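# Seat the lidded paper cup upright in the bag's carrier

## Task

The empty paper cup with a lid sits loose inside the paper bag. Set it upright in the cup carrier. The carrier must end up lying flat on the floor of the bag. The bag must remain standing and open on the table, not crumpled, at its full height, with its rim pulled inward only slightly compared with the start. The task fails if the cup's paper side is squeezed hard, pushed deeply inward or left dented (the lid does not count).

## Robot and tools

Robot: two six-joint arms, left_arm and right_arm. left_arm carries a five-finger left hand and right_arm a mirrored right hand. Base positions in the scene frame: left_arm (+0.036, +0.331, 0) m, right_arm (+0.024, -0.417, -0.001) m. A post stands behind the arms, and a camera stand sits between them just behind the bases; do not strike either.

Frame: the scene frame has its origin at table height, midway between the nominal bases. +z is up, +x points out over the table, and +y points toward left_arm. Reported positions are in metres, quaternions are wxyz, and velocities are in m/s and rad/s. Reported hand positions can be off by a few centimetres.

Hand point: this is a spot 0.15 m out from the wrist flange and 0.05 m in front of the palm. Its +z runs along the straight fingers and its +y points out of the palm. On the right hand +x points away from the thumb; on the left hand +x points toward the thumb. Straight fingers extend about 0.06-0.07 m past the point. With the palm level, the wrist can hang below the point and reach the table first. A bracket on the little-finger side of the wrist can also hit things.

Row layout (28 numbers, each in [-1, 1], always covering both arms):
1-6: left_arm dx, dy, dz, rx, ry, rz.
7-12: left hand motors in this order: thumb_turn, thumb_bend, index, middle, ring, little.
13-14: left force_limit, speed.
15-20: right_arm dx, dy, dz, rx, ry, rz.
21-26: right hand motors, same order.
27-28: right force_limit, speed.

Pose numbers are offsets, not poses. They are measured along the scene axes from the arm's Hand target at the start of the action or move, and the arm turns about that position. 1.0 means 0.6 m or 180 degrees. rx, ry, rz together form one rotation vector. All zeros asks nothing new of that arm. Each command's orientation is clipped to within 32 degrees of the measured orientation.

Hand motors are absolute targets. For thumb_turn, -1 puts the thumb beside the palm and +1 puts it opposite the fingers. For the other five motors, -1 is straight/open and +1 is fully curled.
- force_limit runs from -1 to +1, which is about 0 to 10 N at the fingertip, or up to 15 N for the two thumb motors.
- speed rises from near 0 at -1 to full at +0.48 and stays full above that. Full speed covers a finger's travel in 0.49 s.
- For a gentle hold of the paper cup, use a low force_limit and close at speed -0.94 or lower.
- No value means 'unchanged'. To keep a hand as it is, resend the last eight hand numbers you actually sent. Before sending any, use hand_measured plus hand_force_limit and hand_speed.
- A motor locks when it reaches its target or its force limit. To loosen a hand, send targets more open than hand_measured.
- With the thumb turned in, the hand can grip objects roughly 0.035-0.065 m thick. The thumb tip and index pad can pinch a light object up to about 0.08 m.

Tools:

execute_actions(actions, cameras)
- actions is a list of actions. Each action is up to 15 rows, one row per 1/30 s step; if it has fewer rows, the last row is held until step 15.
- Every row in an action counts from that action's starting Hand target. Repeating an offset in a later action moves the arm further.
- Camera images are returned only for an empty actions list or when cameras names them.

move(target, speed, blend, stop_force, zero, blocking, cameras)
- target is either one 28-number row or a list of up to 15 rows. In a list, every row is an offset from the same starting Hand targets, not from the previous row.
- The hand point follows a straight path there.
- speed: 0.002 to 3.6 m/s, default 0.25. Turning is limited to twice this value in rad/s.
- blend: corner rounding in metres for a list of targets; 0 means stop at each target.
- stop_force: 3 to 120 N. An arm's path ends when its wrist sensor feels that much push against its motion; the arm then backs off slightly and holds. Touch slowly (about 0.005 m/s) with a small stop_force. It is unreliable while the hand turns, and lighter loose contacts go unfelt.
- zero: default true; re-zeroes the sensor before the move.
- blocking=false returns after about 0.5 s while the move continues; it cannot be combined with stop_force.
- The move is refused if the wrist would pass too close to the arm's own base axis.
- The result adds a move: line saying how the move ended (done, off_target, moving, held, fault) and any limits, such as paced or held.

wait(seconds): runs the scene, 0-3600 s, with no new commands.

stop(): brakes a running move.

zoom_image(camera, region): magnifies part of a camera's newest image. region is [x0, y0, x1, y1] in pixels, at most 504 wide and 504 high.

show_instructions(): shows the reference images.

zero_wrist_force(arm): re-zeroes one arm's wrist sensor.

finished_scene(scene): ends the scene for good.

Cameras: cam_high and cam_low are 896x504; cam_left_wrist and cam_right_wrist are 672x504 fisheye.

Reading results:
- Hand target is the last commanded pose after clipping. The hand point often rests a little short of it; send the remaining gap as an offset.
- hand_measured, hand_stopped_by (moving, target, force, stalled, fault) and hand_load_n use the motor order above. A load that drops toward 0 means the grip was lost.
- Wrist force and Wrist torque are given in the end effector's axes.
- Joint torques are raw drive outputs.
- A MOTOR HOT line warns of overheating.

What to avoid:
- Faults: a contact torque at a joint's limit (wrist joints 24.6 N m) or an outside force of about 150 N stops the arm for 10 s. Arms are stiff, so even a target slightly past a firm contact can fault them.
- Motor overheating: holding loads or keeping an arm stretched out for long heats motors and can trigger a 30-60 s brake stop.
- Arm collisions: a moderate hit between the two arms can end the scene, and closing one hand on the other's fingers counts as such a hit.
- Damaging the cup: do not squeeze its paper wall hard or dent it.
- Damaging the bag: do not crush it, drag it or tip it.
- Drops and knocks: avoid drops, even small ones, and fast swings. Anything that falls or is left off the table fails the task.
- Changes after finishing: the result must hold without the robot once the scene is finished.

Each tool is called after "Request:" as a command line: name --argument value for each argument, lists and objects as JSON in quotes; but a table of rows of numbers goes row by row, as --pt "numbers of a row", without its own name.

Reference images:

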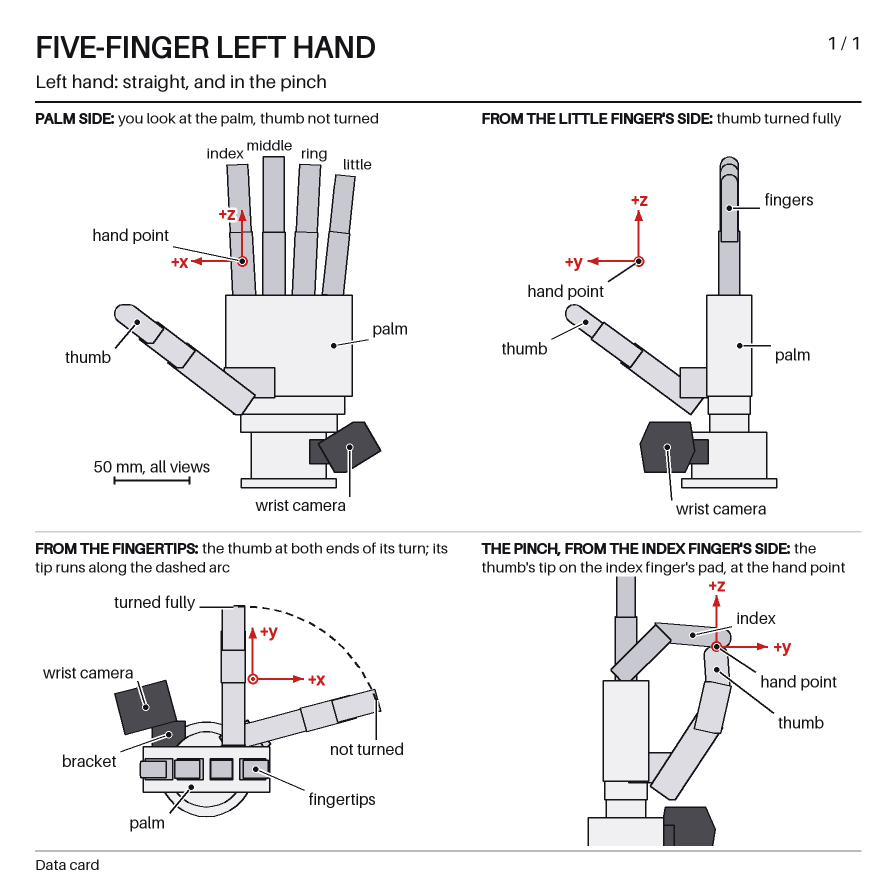

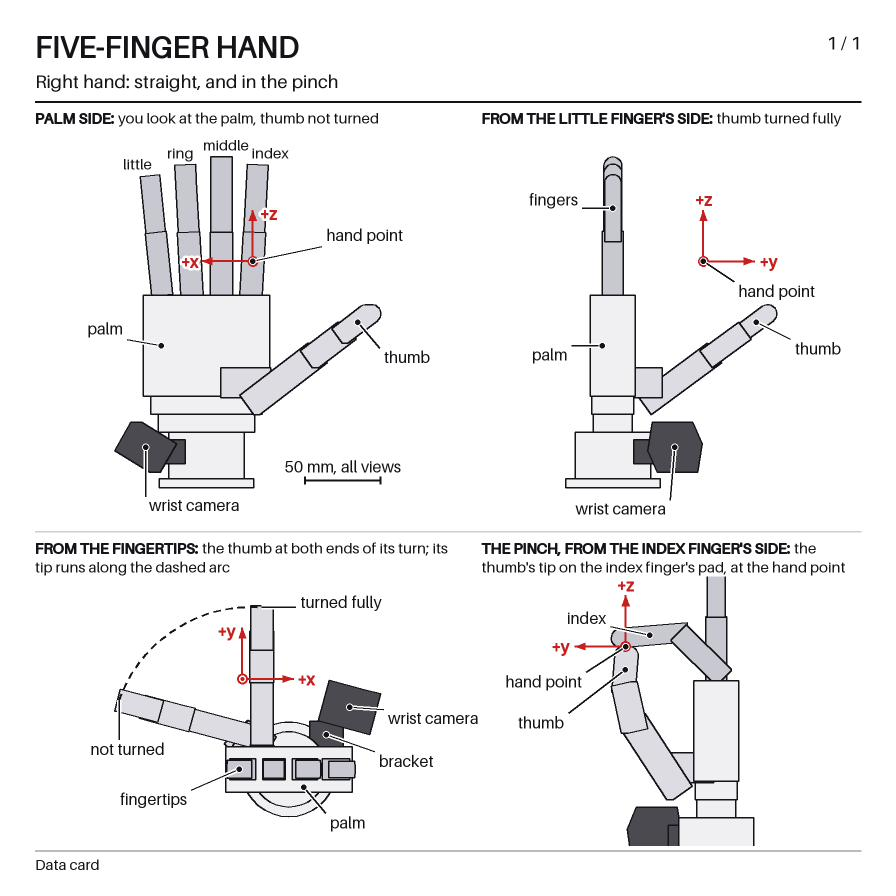

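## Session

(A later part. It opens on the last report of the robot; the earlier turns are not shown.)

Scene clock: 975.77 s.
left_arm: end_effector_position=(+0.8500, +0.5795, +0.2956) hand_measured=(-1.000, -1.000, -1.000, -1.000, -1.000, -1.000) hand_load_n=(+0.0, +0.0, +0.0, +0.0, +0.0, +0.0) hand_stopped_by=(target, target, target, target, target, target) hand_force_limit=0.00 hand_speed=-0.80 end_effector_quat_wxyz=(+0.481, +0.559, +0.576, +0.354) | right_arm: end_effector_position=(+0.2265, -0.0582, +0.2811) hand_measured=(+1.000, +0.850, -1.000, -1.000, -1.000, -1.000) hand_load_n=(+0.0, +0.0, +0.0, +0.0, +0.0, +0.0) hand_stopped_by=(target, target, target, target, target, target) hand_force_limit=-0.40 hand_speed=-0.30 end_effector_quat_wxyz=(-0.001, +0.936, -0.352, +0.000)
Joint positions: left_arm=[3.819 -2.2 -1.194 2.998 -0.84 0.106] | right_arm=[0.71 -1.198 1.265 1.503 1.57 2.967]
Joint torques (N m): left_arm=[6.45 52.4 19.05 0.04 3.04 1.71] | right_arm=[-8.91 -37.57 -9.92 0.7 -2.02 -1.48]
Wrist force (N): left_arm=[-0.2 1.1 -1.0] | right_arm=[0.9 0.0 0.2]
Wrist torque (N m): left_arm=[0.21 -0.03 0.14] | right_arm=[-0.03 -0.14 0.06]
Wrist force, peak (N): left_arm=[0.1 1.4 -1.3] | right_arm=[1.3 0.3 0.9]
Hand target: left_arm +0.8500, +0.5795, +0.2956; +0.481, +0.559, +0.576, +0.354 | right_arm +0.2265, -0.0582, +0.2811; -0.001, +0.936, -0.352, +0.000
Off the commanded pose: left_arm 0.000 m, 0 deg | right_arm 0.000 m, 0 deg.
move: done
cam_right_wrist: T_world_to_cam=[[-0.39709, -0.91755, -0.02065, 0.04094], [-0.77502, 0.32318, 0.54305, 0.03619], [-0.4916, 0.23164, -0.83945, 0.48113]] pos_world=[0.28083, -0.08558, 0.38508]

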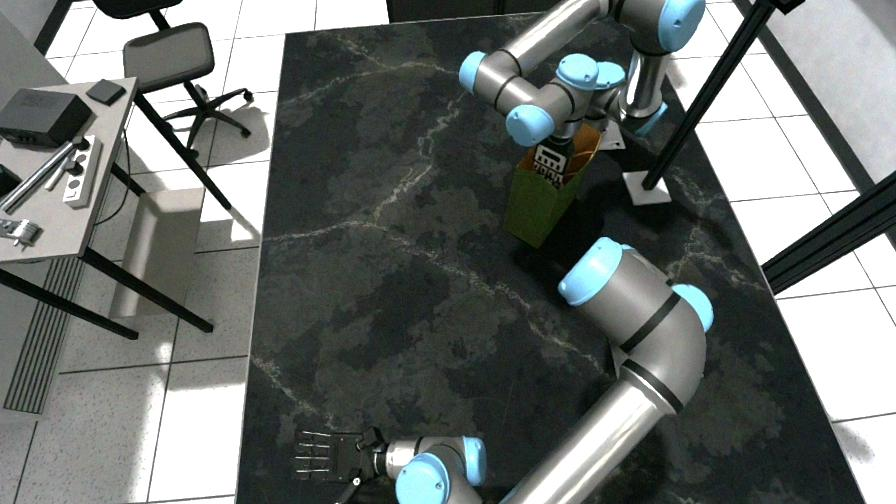

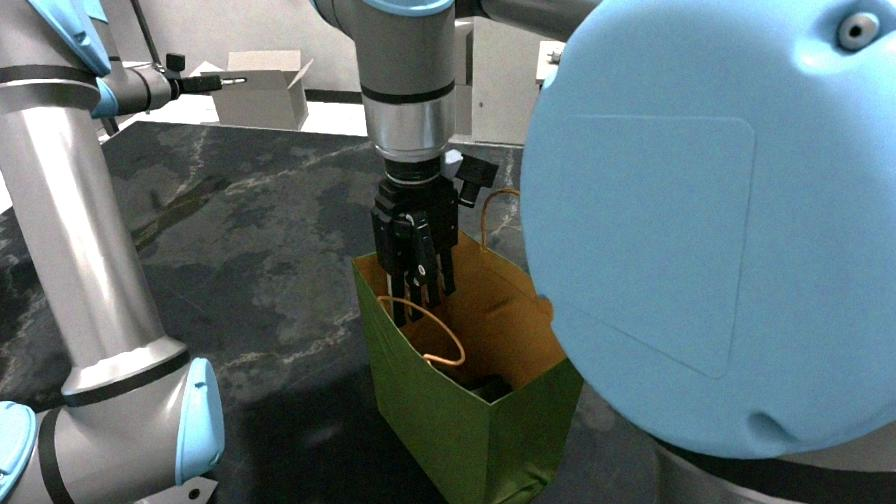

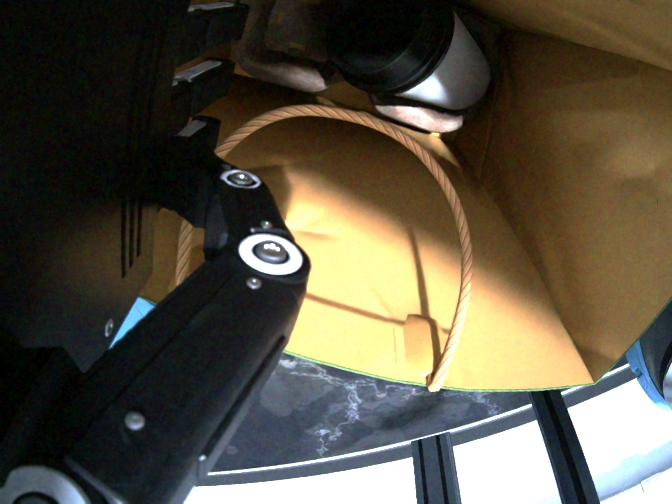

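Request:
move --target '[0,0,0,0,0,0, -1,-1,-1,-1,-1,-1,0,-0.8, 0,0,-0.10,0,0,0,1,0.85,-1,-1,-1,-1,-0.4,-0.3]' --speed 0.05 --stop_force 3 --cameras '["cam_high","cam_low","cam_right_wrist"]'

Scene clock: 983.70 s.
left_arm: end_effector_position=(+0.8500, +0.5795, +0.2956) hand_measured=(-1.000, -1.000, -1.000, -1.000, -1.000, -1.000) hand_load_n=(+0.0, +0.0, +0.0, +0.0, +0.0, +0.0) hand_stopped_by=(target, target, target, target, target, target) hand_force_limit=0.00 hand_speed=-0.80 end_effector_quat_wxyz=(+0.481, +0.559, +0.576, +0.354) | right_arm: end_effector_position=(+0.2265, -0.0582, +0.2211) hand_measured=(+1.000, +0.850, -1.000, -1.000, -1.000, -1.000) hand_load_n=(+0.0, +0.0, +0.0, -0.5, +0.0, +0.0) hand_stopped_by=(target, target, target, target, target, target) hand_force_limit=-0.40 hand_speed=-0.30 end_effector_quat_wxyz=(-0.001, +0.936, -0.352, +0.000)
Joint positions: left_arm=[3.819 -2.2 -1.194 2.998 -0.84 0.106] | right_arm=[0.71 -1.178 1.391 1.356 1.57 2.967]
Joint torques (N m): left_arm=[7 52.8 18.35 0.18 2.85 1.68] | right_arm=[4.99 -38.31 -24.91 1.16 1.23 0.64]
Wrist force (N): left_arm=[0.0 1.2 -1.1] | right_arm=[1.0 0.0 0.5]
Wrist torque (N m): left_arm=[0.25 -0.06 0.15] | right_arm=[-0.05 -0.16 0.05]
Wrist force, peak (N): left_arm=[0.2 1.3 -1.3] | right_arm=[1.4 -0.1 0.9]
Hand target: left_arm +0.8500, +0.5795, +0.2956; +0.481, +0.559, +0.576, +0.354 | right_arm +0.2265, -0.0582, +0.2211; -0.001, +0.936, -0.352, +0.000
Off the commanded pose: left_arm 0.000 m, 0 deg | right_arm 0.000 m, 0 deg.
move: done
cam_right_wrist: T_world_to_cam=[[-0.39714, -0.91753, -0.02057, 0.03969], [-0.77494, 0.32325, 0.54312, 0.06879], [-0.49168, 0.23163, -0.8394, 0.43069]] pos_world=[0.28083, -0.08558, 0.32498]

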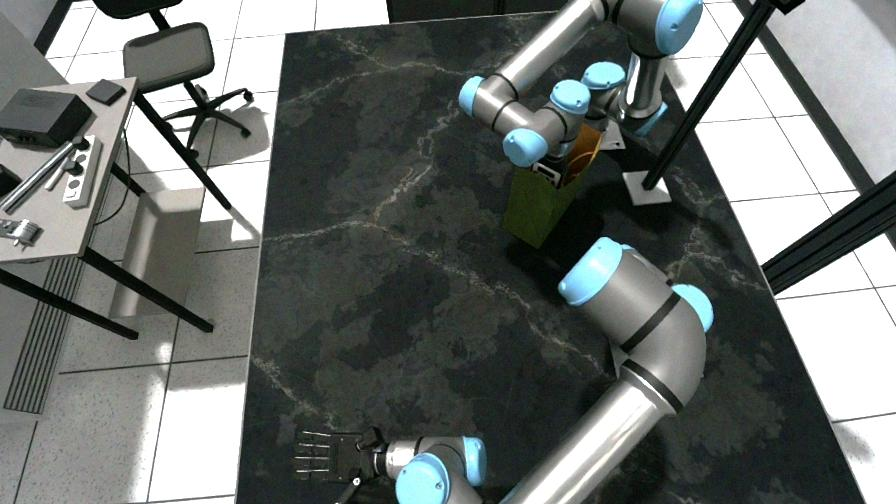

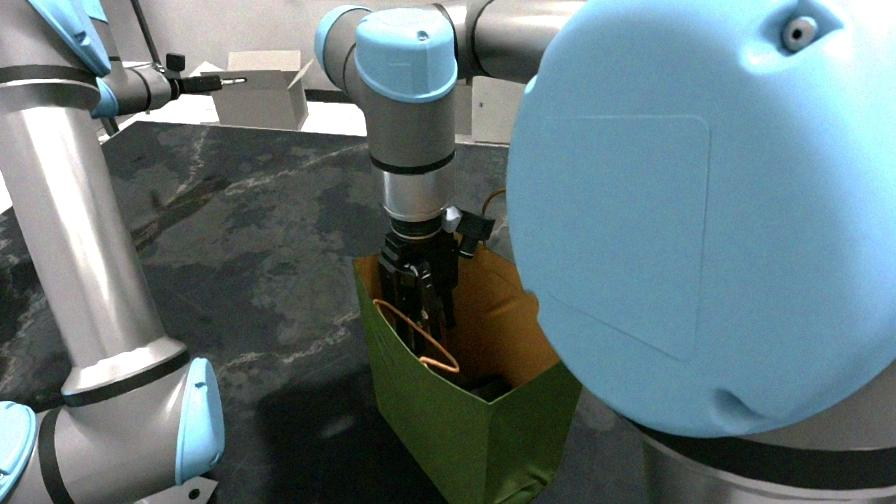

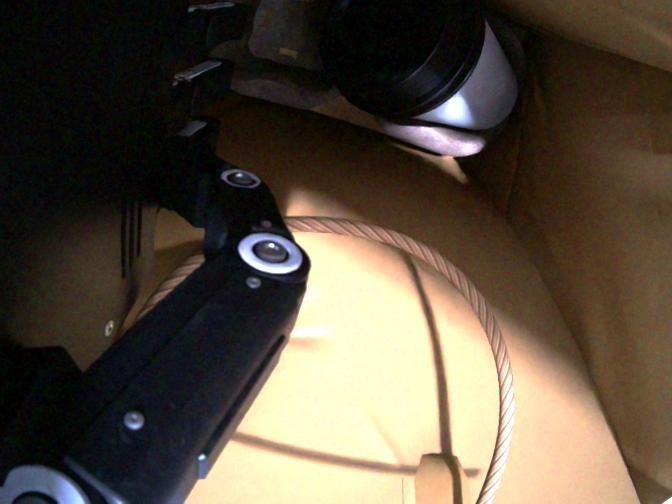

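Request:
move --target '[0,0,0,0,0,0, -1,-1,-1,-1,-1,-1,0,-0.8, 0,0,-0.08,0,0,0,1,0.85,-1,-1,-1,-1,-0.4,-0.3]' --speed 0.04 --stop_force 3 --cameras '["cam_high","cam_low","cam_right_wrist"]'

Scene clock: 1002.63 s.
left_arm: end_effector_position=(+0.8500, +0.5795, +0.2956) hand_measured=(-1.000, -1.000, -1.000, -1.000, -1.000, -1.000) hand_load_n=(+0.0, -0.5, +0.0, +0.0, +0.0, +0.0) hand_stopped_by=(target, target, target, target, target, target) hand_force_limit=0.00 hand_speed=-0.80 end_effector_quat_wxyz=(+0.481, +0.559, +0.576, +0.354) | right_arm: end_effector_position=(+0.2265, -0.0582, +0.1731) hand_measured=(+1.000, +0.850, -1.000, -1.000, -1.000, -1.000) hand_load_n=(+0.0, -0.5, +0.0, +0.0, +0.0, +0.0) hand_stopped_by=(target, target, target, target, target, target) hand_force_limit=-0.40 hand_speed=-0.30 end_effector_quat_wxyz=(-0.001, +0.936, -0.352, +0.000)
Joint positions: left_arm=[3.819 -2.2 -1.194 2.998 -0.84 0.106] | right_arm=[0.71 -1.148 1.474 1.243 1.57 2.967]
Joint torques (N m): left_arm=[6.14 52.74 16.99 0.29 2.94 1.56] | right_arm=[4.39 -38.97 -24.53 1.45 -1.28 0.54]
Wrist force (N): left_arm=[0.0 1.2 -1.0] | right_arm=[1.0 0.0 0.5]
Wrist torque (N m): left_arm=[0.23 -0.05 0.15] | right_arm=[-0.03 -0.16 0.07]
Wrist force, peak (N): left_arm=[-0.1 1.7 -1.1] | right_arm=[1.6 0.2 0.5]
Hand target: left_arm +0.8500, +0.5795, +0.2956; +0.481, +0.559, +0.576, +0.354 | right_arm +0.2265, -0.0582, +0.1731; -0.001, +0.936, -0.352, +0.000
Off the commanded pose: left_arm 0.000 m, 0 deg | right_arm 0.000 m, 0 deg.
move: done
cam_right_wrist: T_world_to_cam=[[-0.39714, -0.91753, -0.02056, 0.0387], [-0.77494, 0.32325, 0.54312, 0.09486], [-0.49168, 0.23163, -0.8394, 0.3904]] pos_world=[0.28083, -0.08558, 0.27698]

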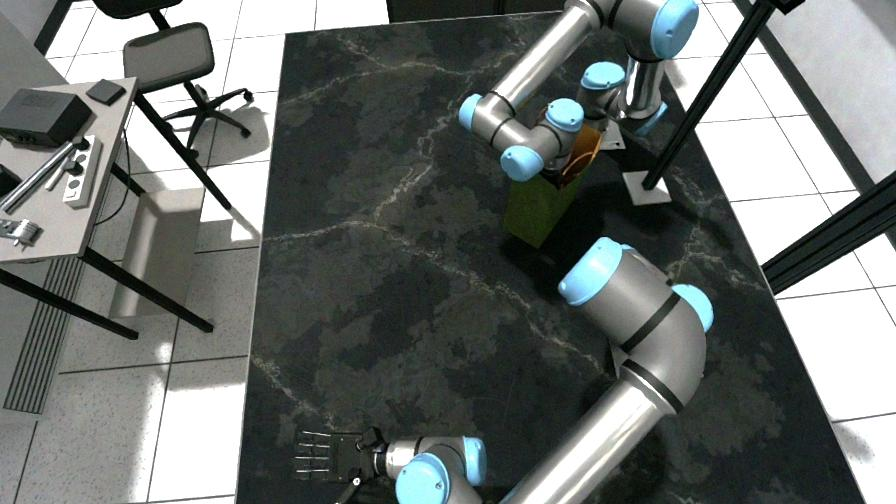

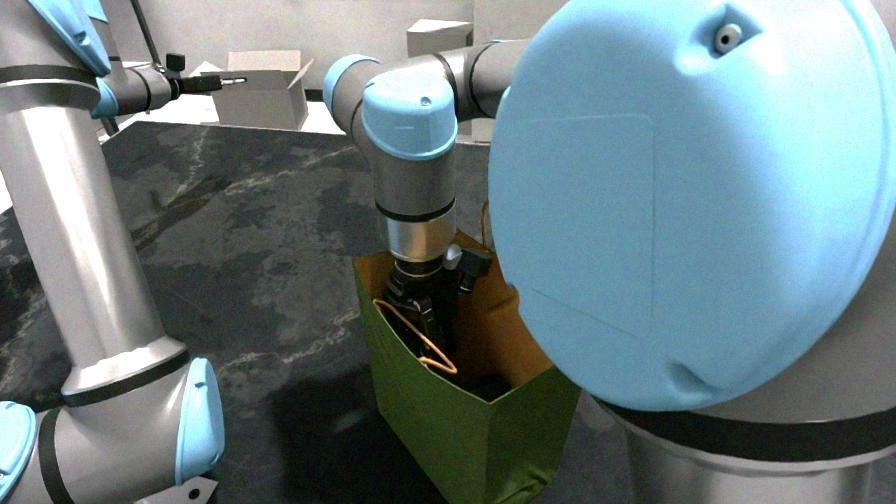

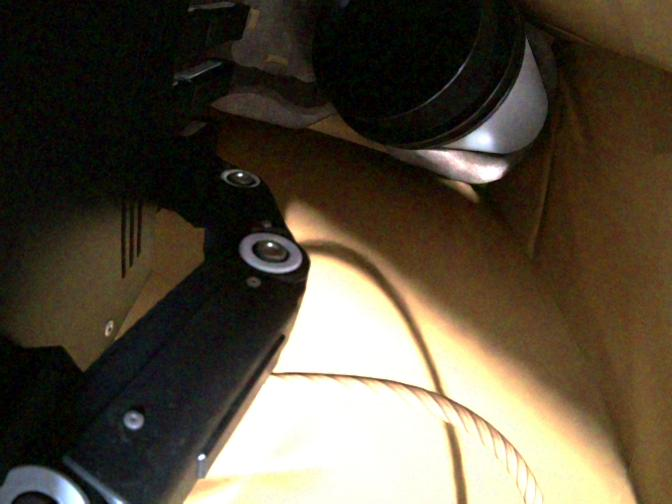

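Request:
move --target '[0,0,0,0,0,0, -1,-1,-1,-1,-1,-1,0,-0.8, 0,0,-0.06,0,0,0,1,0.85,-1,-1,-1,-1,-0.4,-0.3]' --speed 0.03 --stop_force 3 --cameras '["cam_low","cam_right_wrist","cam_high"]'

Request:
zoom_image --camera "cam_right_wrist" --region '[150, 0, 600, 300]'

Scene clock: 1015.57 s.
left_arm: end_effector_position=(+0.8500, +0.5795, +0.2956) hand_measured=(-1.000, -1.000, -1.000, -1.000, -1.000, -1.000) hand_load_n=(+0.0, +0.0, +0.0, +0.0, +0.0, +0.0) hand_stopped_by=(target, target, target, target, target, target) hand_force_limit=0.00 hand_speed=-0.80 end_effector_quat_wxyz=(+0.481, +0.559, +0.576, +0.354) | right_arm: end_effector_position=(+0.2265, -0.0582, +0.1371) hand_measured=(+1.000, +0.850, -1.000, -1.000, -1.000, -1.000) hand_load_n=(+0.0, +0.5, +0.0, +0.0, +0.0, +0.0) hand_stopped_by=(target, target, target, target, target, target) hand_force_limit=-0.40 hand_speed=-0.30 end_effector_quat_wxyz=(-0.001, +0.936, -0.352, +0.000)
Joint positions: left_arm=[3.819 -2.2 -1.194 2.998 -0.84 0.106] | right_arm=[0.71 -1.117 1.527 1.159 1.57 2.967]
Joint torques (N m): left_arm=[6.51 52.07 17.31 0.37 2.83 1.67] | right_arm=[-3.8 -39.13 -24.17 2.72 -0.96 -0.77]
Wrist force (N): left_arm=[0.0 1.1 -1.2] | right_arm=[1.0 0.5 -0.1]
Wrist torque (N m): left_arm=[0.24 -0.05 0.14] | right_arm=[0.06 -0.14 0.08]
Wrist force, peak (N): left_arm=[0.1 1.6 -1.1] | right_arm=[1.4 0.3 0.3]
Hand target: left_arm +0.8500, +0.5795, +0.2956; +0.481, +0.559, +0.576, +0.354 | right_arm +0.2265, -0.0582, +0.1371; -0.001, +0.936, -0.352, +0.000
Off the commanded pose: left_arm 0.000 m, 0 deg | right_arm 0.000 m, 0 deg.
move: done
cam_right_wrist: T_world_to_cam=[[-0.39714, -0.91753, -0.02056, 0.03796], [-0.77494, 0.32325, 0.54312, 0.11441], [-0.49168, 0.23163, -0.8394, 0.36018]] pos_world=[0.28083, -0.08558, 0.24098]
Images, in order (width x height): cam_high 896x504, cam_low 896x504, cam_right_wrist 672x504.

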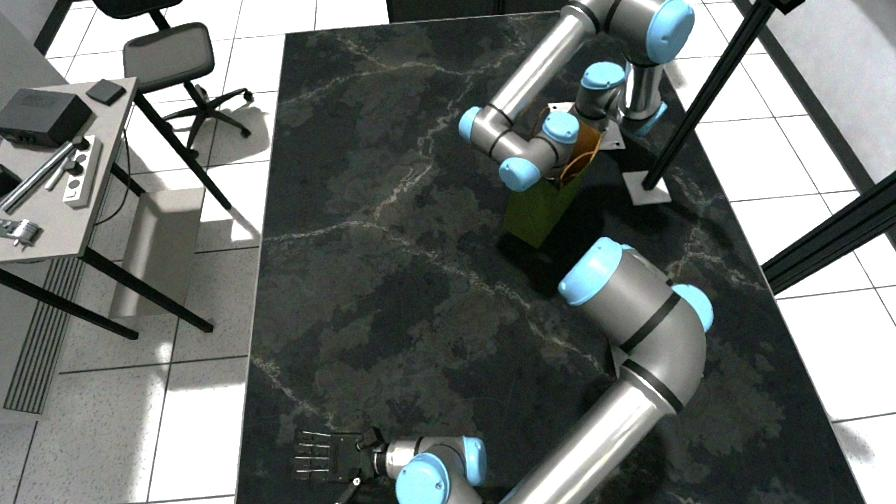

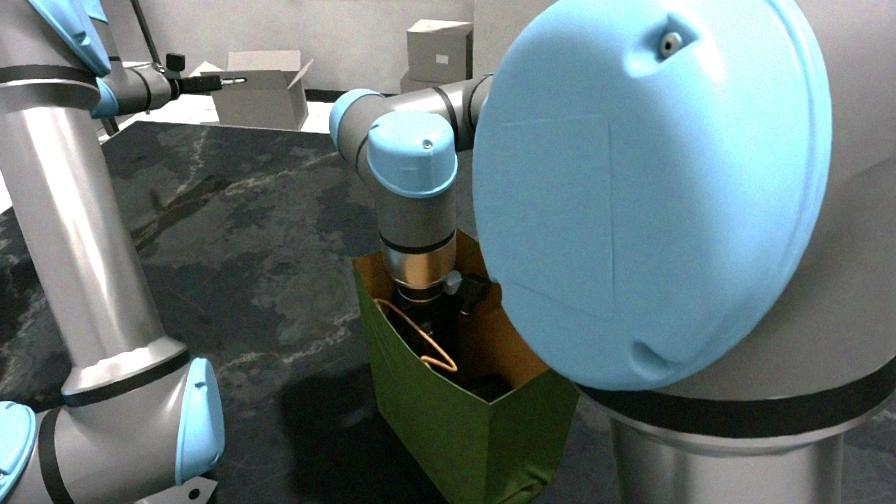

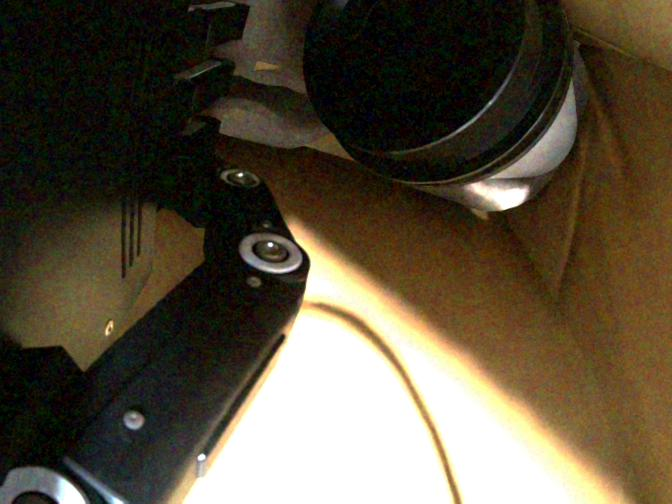

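Scaled by 1.120 from the camera's image (finer frame: 960x720).

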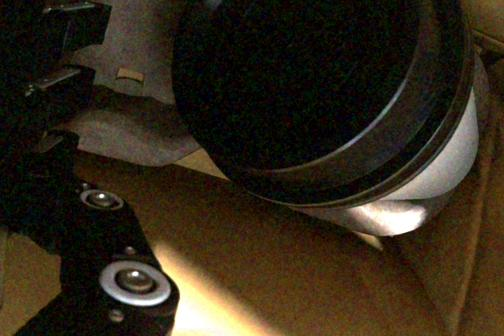

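Request:
move --target '[0,0,0,0,0,0, -1,-1,-1,-1,-1,-1,0,-0.8, -0.033,-0.0375,0,0,0,0,1,0.85,-1,-1,-1,-1,-0.4,-0.3]' --speed 0.02 --stop_force 3 --cameras '["cam_low","cam_right_wrist","cam_high"]'

Scene clock: 1031.33 s.
left_arm: end_effector_position=(+0.8500, +0.5795, +0.2956) hand_measured=(-1.000, -1.000, -1.000, -1.000, -1.000, -1.000) hand_load_n=(+0.0, +0.0, +0.0, +0.0, -0.5, +0.0) hand_stopped_by=(target, target, target, target, target, target) hand_force_limit=0.00 hand_speed=-0.80 end_effector_quat_wxyz=(+0.481, +0.559, +0.576, +0.354) | right_arm: end_effector_position=(+0.2068, -0.0807, +0.1371) hand_measured=(+1.000, +0.850, -1.000, -1.000, -1.000, -1.000) hand_load_n=(+0.0, +0.0, +0.0, +0.0, +0.0, +0.0) hand_stopped_by=(target, target, target, target, target, target) hand_force_limit=-0.40 hand_speed=-0.30 end_effector_quat_wxyz=(-0.001, +0.936, -0.352, +0.000)
Joint positions: left_arm=[3.819 -2.2 -1.194 2.998 -0.84 0.106] | right_arm=[0.697 -1.184 1.626 1.127 1.57 2.954]
Joint torques (N m): left_arm=[6.02 51.97 16.7 0.38 2.86 1.74] | right_arm=[6.72 -22.94 -23.72 3.77 -1.69 1.02]
Wrist force (N): left_arm=[0.2 1.0 -0.9] | right_arm=[1.4 0.1 0.1]
Wrist torque (N m): left_arm=[0.20 -0.08 0.16] | right_arm=[0.02 -0.21 0.19]
Wrist force, peak (N): left_arm=[-0.2 1.3 -1.3] | right_arm=[1.5 0.1 0.2]
Hand target: left_arm +0.8500, +0.5795, +0.2956; +0.481, +0.559, +0.576, +0.354 | right_arm +0.2067, -0.0807, +0.1371; -0.001, +0.936, -0.352, +0.000
Off the commanded pose: left_arm 0.000 m, 0 deg | right_arm 0.000 m, 0 deg.
move: done
cam_right_wrist: T_world_to_cam=[[-0.39716, -0.91752, -0.0206, 0.00937], [-0.77498, 0.32327, 0.54305, 0.1064], [-0.4916, 0.23164, -0.83944, 0.35567]] pos_world=[0.26103, -0.10818, 0.24098]
Images, in order (width x height): cam_high 896x504, cam_low 896x504, cam_right_wrist 672x504.

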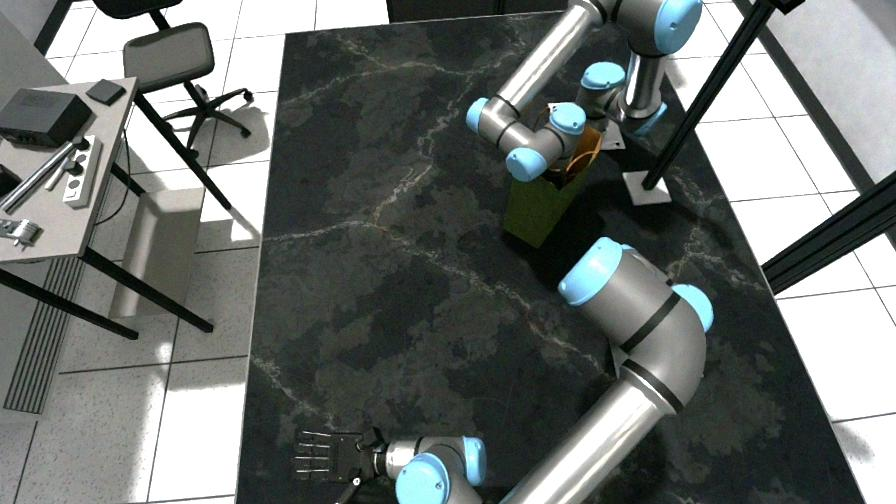

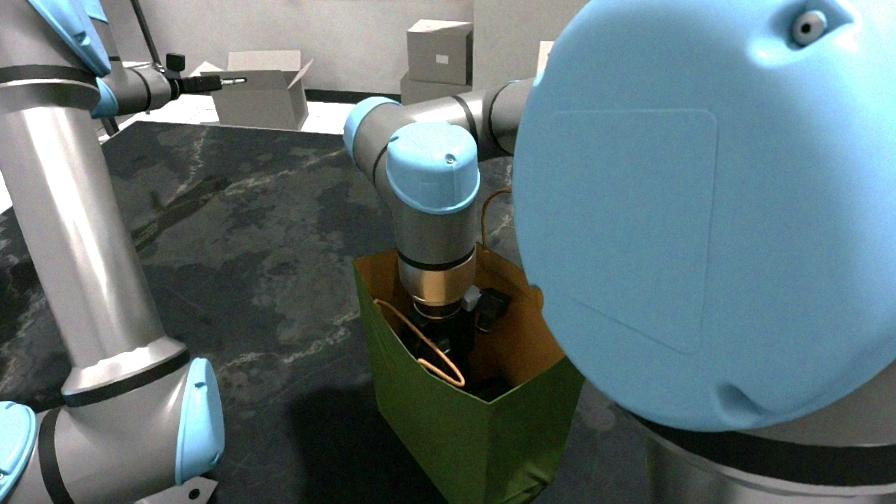

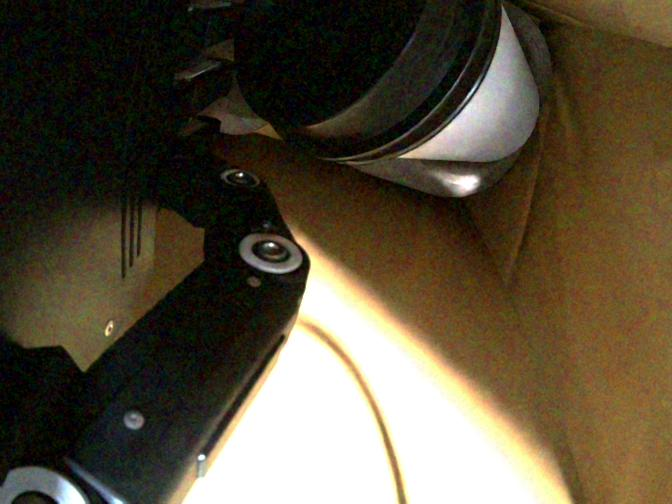

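Request:
move --target '[0,0,0,0,0,0, -1,-1,-1,-1,-1,-1,0,-0.8, -0.022,-0.025,0,0,0,0,1,0.85,-1,-1,-1,-1,-0.4,-0.3]' --speed 0.02 --stop_force 3 --cameras '["cam_low","cam_right_wrist","cam_high"]'

Scene clock: 1039.30 s.
left_arm: end_effector_position=(+0.8500, +0.5795, +0.2956) hand_measured=(-1.000, -1.000, -1.000, -1.000, -1.000, -1.000) hand_load_n=(+0.0, +0.0, +0.0, +0.0, +0.0, +0.0) hand_stopped_by=(target, target, target, target, target, target) hand_force_limit=0.00 hand_speed=-0.80 end_effector_quat_wxyz=(+0.481, +0.559, +0.576, +0.354) | right_arm: end_effector_position=(+0.1935, -0.0957, +0.1371) hand_measured=(+1.000, +0.850, -1.000, -1.000, -1.000, -1.000) hand_load_n=(+0.0, +0.0, +0.0, +0.0, +0.0, +0.0) hand_stopped_by=(target, target, target, target, target, target) hand_force_limit=-0.40 hand_speed=-0.30 end_effector_quat_wxyz=(-0.001, +0.936, -0.352, +0.000)
Joint positions: left_arm=[3.819 -2.2 -1.194 2.998 -0.84 0.106] | right_arm=[0.688 -1.228 1.69 1.108 1.57 2.945]
Joint torques (N m): left_arm=[6.22 52.17 15.68 0.47 2.95 1.44] | right_arm=[6.59 -21.11 -23.53 3.66 -2.14 1.17]
Wrist force (N): left_arm=[0.0 1.2 -0.7] | right_arm=[1.1 0.1 0.2]
Wrist torque (N m): left_arm=[0.22 -0.04 0.14] | right_arm=[0.02 -0.16 0.17]
Wrist force, peak (N): left_arm=[0.1 1.4 -1.4] | right_arm=[1.3 0.0 0.7]
Hand target: left_arm +0.8500, +0.5795, +0.2956; +0.481, +0.559, +0.576, +0.354 | right_arm +0.1935, -0.0957, +0.1371; -0.001, +0.936, -0.352, +0.000
Off the commanded pose: left_arm 0.000 m, 0 deg | right_arm 0.000 m, 0 deg.
move: done
cam_right_wrist: T_world_to_cam=[[-0.39714, -0.91753, -0.02056, -0.00964], [-0.77494, 0.32325, 0.54312, 0.10099], [-0.49168, 0.23163, -0.8394, 0.35266]] pos_world=[0.24783, -0.12318, 0.24098]
Images, in order (width x height): cam_high 896x504, cam_low 896x504, cam_right_wrist 672x504.

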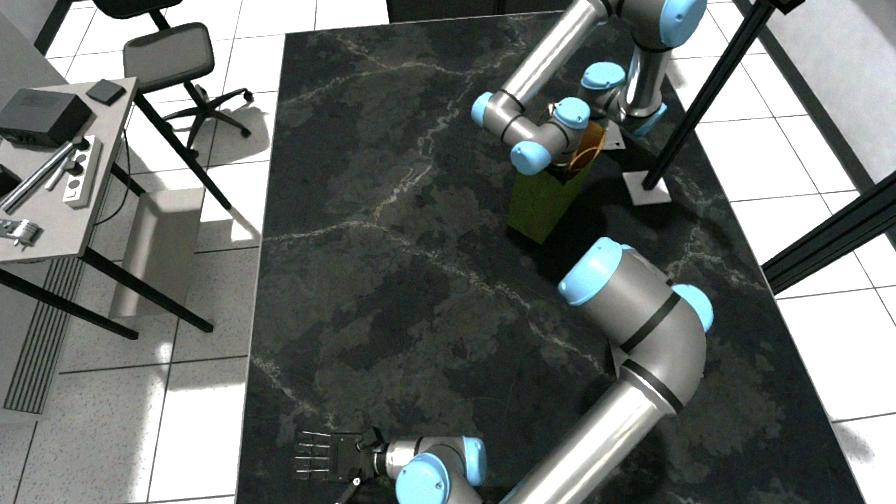

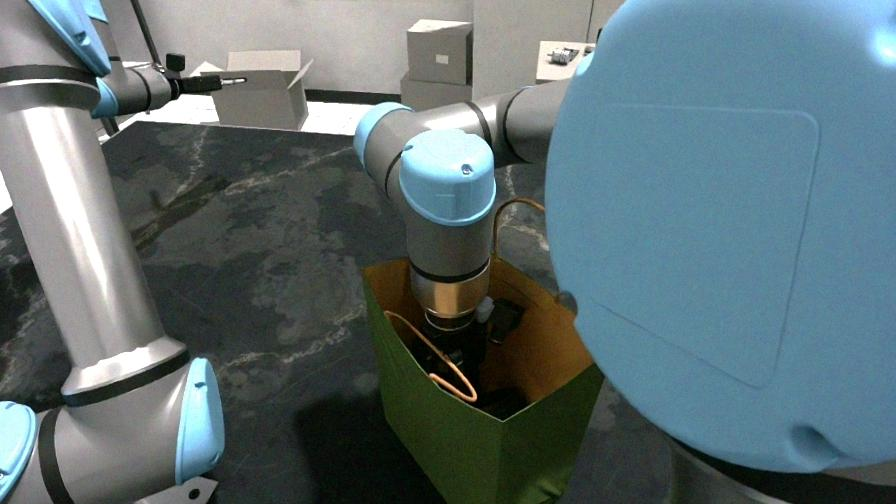

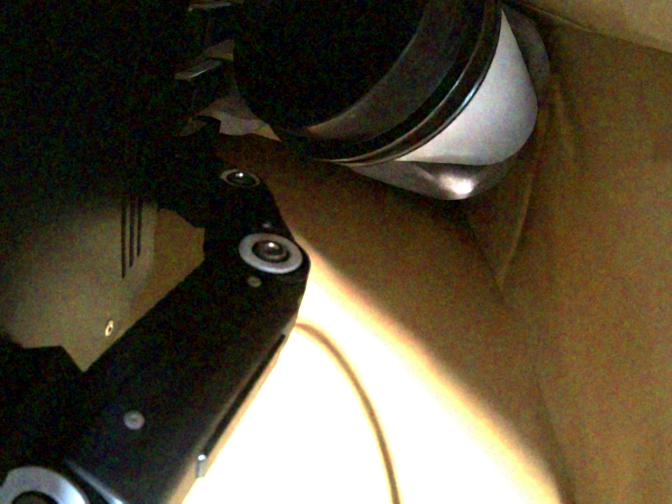

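Request:
move --target '[0,0,0,0,0,0, -1,-1,-1,-1,-1,-1,0,-0.8, 0.0275,0.031,0,0,0,0,1,0.85,-1,-1,-1,-1,-0.4,-0.3]' --speed 0.03

Request:
move --target '[0,0,0,0,0,0, -1,-1,-1,-1,-1,-1,0,-0.8, 0,0,-0.015,0,0,0,1,0.85,-1,-0.5,-0.5,-0.5,-0.6,-0.6]' --speed 0.03 --cameras '["cam_low","cam_right_wrist","cam_high"]'

Request:
zoom_image --camera "cam_right_wrist" --region '[150, 0, 600, 300]'

Scene clock: 1125.00 s.
left_arm: end_effector_position=(+0.8500, +0.5795, +0.2956) hand_measured=(-1.000, -1.000, -1.000, -1.000, -1.000, -1.000) hand_load_n=(+0.0, +0.0, +0.0, +0.0, +0.0, +0.0) hand_stopped_by=(target, target, target, target, target, target) hand_force_limit=0.00 hand_speed=-0.80 end_effector_quat_wxyz=(+0.481, +0.559, +0.576, +0.354) | right_arm: end_effector_position=(+0.2100, -0.0770, +0.1371) hand_measured=(+1.000, +0.850, -1.000, -1.000, -1.000, -1.000) hand_load_n=(+0.0, -0.5, +0.0, +0.0, +0.0, +0.0) hand_stopped_by=(target, target, target, target, target, target) hand_force_limit=-0.40 hand_speed=-0.30 end_effector_quat_wxyz=(-0.001, +0.936, -0.352, +0.000)
Joint positions: left_arm=[3.819 -2.2 -1.194 2.998 -0.84 0.106] | right_arm=[0.699 -1.173 1.61 1.132 1.57 2.956]
Joint torques (N m): left_arm=[6.26 52.66 15.58 0.43 2.88 1.52] | right_arm=[-3.27 -37.68 -5.74 0.74 -0.82 -0.8]
Wrist force (N): left_arm=[-0.2 1.4 -1.0] | right_arm=[1.3 0.3 0.4]
Wrist torque (N m): left_arm=[0.26 -0.03 0.13] | right_arm=[0.03 -0.21 0.03]
Wrist force, peak (N): left_arm=[0.2 1.5 -1.3] | right_arm=[1.3 0.3 0.7]
Hand target: left_arm +0.8500, +0.5795, +0.2956; +0.481, +0.559, +0.576, +0.354 | right_arm +0.2100, -0.0771, +0.1371; -0.001, +0.936, -0.352, +0.000
Off the commanded pose: left_arm 0.000 m, 0 deg | right_arm 0.000 m, 0 deg.
move: done

Scene clock: 1125.73 s.
left_arm: end_effector_position=(+0.8500, +0.5795, +0.2956) hand_measured=(-1.000, -1.000, -1.000, -1.000, -1.000, -1.000) hand_load_n=(+0.0, +0.0, +0.0, +0.0, +0.0, +0.0) hand_stopped_by=(target, target, target, target, target, target) hand_force_limit=0.00 hand_speed=-0.80 end_effector_quat_wxyz=(+0.481, +0.559, +0.576, +0.354) | right_arm: end_effector_position=(+0.2100, -0.0771, +0.1280) hand_measured=(+1.000, +0.850, -1.000, -0.500, -0.500, -0.500) hand_load_n=(+0.0, +0.0, +0.0, +0.0, +0.0, +0.0) hand_stopped_by=(target, target, target, target, target, target) hand_force_limit=-0.60 hand_speed=-0.60 end_effector_quat_wxyz=(-0.001, +0.936, -0.352, +0.000)
Joint positions: left_arm=[3.819 -2.2 -1.194 2.998 -0.84 0.106] | right_arm=[0.699 -1.164 1.622 1.111 1.57 2.956]
Joint torques (N m): left_arm=[5.17 52.23 16 0.52 2.8 1.5] | right_arm=[-8.85 -37.63 -23.02 3.5 1.72 -1.61]
Wrist force (N): left_arm=[0.1 1.2 -1.2] | right_arm=[1.1 0.1 0.2]
Wrist torque (N m): left_arm=[0.25 -0.08 0.15] | right_arm=[0.03 -0.18 0.02]
Wrist force, peak (N): left_arm=[-0.1 1.3 -1.7] | right_arm=[1.4 -0.1 0.2]
Hand target: left_arm +0.8500, +0.5795, +0.2956; +0.481, +0.559, +0.576, +0.354 | right_arm +0.2100, -0.0771, +0.1281; -0.001, +0.936, -0.352, +0.000
Off the commanded pose: left_arm 0.000 m, 0 deg | right_arm 0.000 m, 0 deg.
move: done
cam_right_wrist: T_world_to_cam=[[-0.39711, -0.91754, -0.02043, 0.01371], [-0.77487, 0.32327, 0.5432, 0.11254], [-0.49181, 0.23155, -0.83935, 0.34888]] pos_world=[0.26423, -0.10458, 0.23198]
Images, in order (width x height): cam_high 896x504, cam_low 896x504, cam_right_wrist 672x504.

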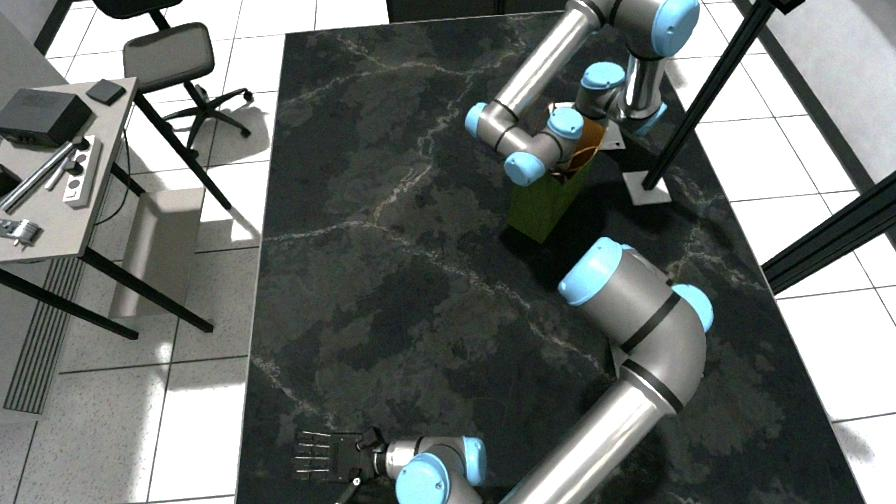

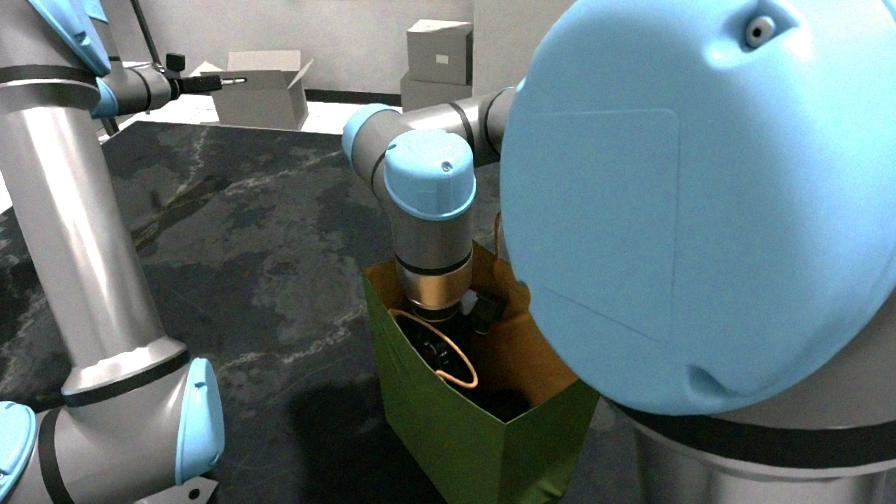

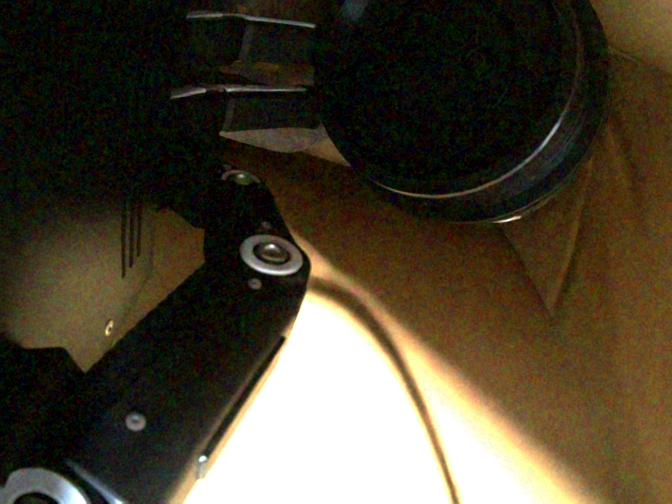

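Scaled by 1.120 from the camera's image (finer frame: 960x720).

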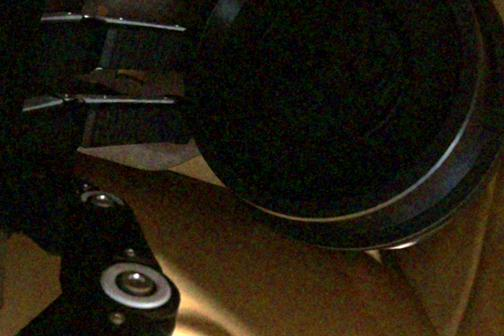

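Request:
move --target '[0,0,0,0,0,0, -1,-1,-1,-1,-1,-1,0,-0.8, -0.0165,-0.0188,0.008,0,0,0,1,0.85,-1,-0.5,-0.5,-0.5,-0.6,-0.6]' --speed 0.02 --stop_force 3 --cameras '["cam_low","cam_right_wrist","cam_high"]'

Request:
zoom_image --camera "cam_right_wrist" --region '[170, 0, 670, 300]'

Scene clock: 1144.17 s.
left_arm: end_effector_position=(+0.8500, +0.5795, +0.2956) hand_measured=(-1.000, -1.000, -1.000, -1.000, -1.000, -1.000) hand_load_n=(+0.0, +0.0, +0.0, +0.0, +0.0, +0.0) hand_stopped_by=(target, target, target, target, target, target) hand_force_limit=0.00 hand_speed=-0.80 end_effector_quat_wxyz=(+0.481, +0.559, +0.576, +0.354) | right_arm: end_effector_position=(+0.2002, -0.0884, +0.1329) hand_measured=(+1.000, +0.850, -1.000, -0.500, -0.500, -0.500) hand_load_n=(+0.0, +0.0, +0.0, +0.0, +0.5, +0.0) hand_stopped_by=(target, target, target, target, target, target) hand_force_limit=-0.60 hand_speed=-0.60 end_effector_quat_wxyz=(-0.001, +0.936, -0.352, +0.000)
Joint positions: left_arm=[3.819 -2.2 -1.194 2.998 -0.84 0.106] | right_arm=[0.692 -1.202 1.664 1.107 1.57 2.949]
Joint torques (N m): left_arm=[6.75 52.48 14.83 0.6 2.83 1.39] | right_arm=[6.89 -20.97 -23.81 2.98 0.49 1.1]
Wrist force (N): left_arm=[-0.1 1.4 -0.9] | right_arm=[0.8 0.0 0.0]
Wrist torque (N m): left_arm=[0.25 -0.03 0.13] | right_arm=[0.03 -0.13 0.15]
Wrist force, peak (N): left_arm=[0.0 1.7 -1.2] | right_arm=[1.4 -0.2 0.2]
Hand target: left_arm +0.8500, +0.5795, +0.2956; +0.481, +0.559, +0.576, +0.354 | right_arm +0.2001, -0.0884, +0.1329; -0.001, +0.936, -0.352, +0.000
Off the commanded pose: left_arm 0.000 m, 0 deg | right_arm 0.000 m, 0 deg.
move: done
cam_right_wrist: T_world_to_cam=[[-0.39716, -0.91752, -0.0206, -0.00031], [-0.77498, 0.32327, 0.54305, 0.10602], [-0.4916, 0.23164, -0.83944, 0.35066]] pos_world=[0.25443, -0.11578, 0.23678]
Images, in order (width x height): cam_high 896x504, cam_low 896x504, cam_right_wrist 672x504.

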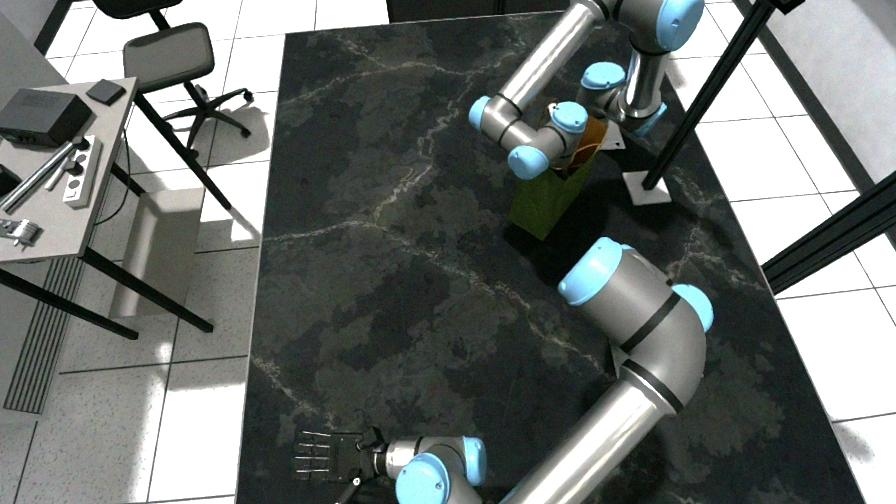

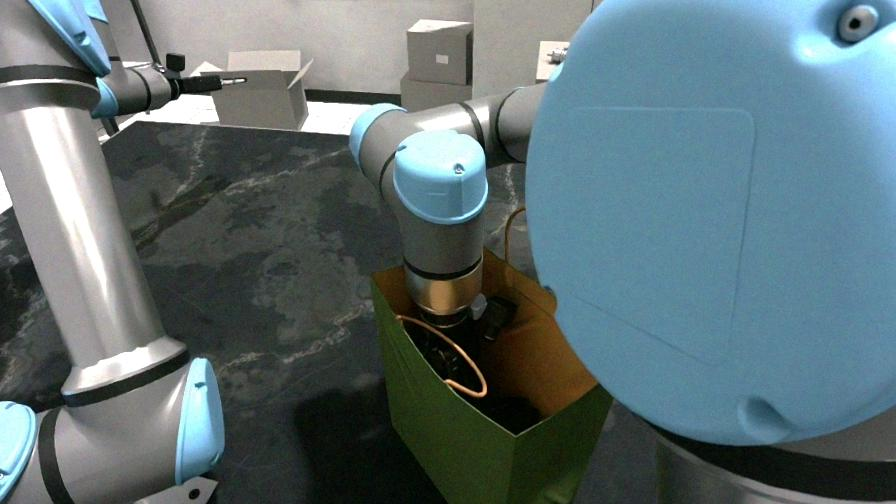

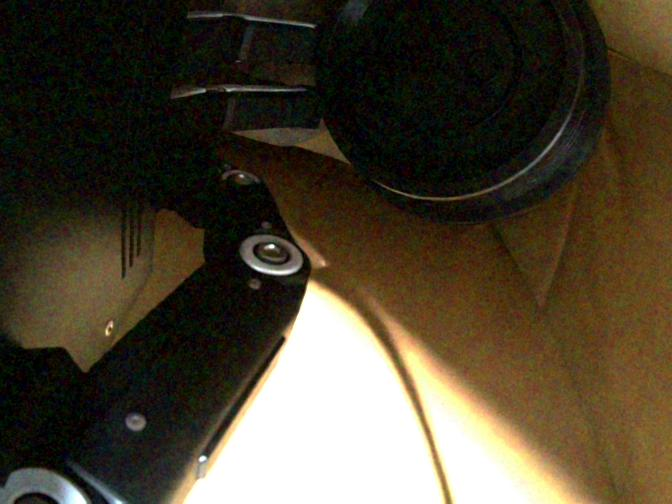

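Scaled by 1.008 from the camera's image (finer frame: 960x720).

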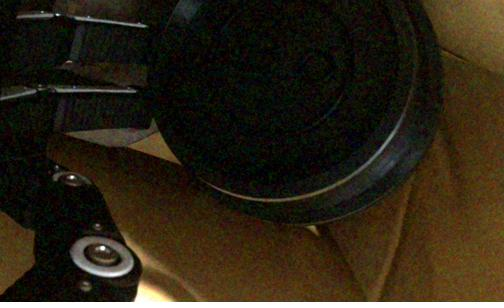

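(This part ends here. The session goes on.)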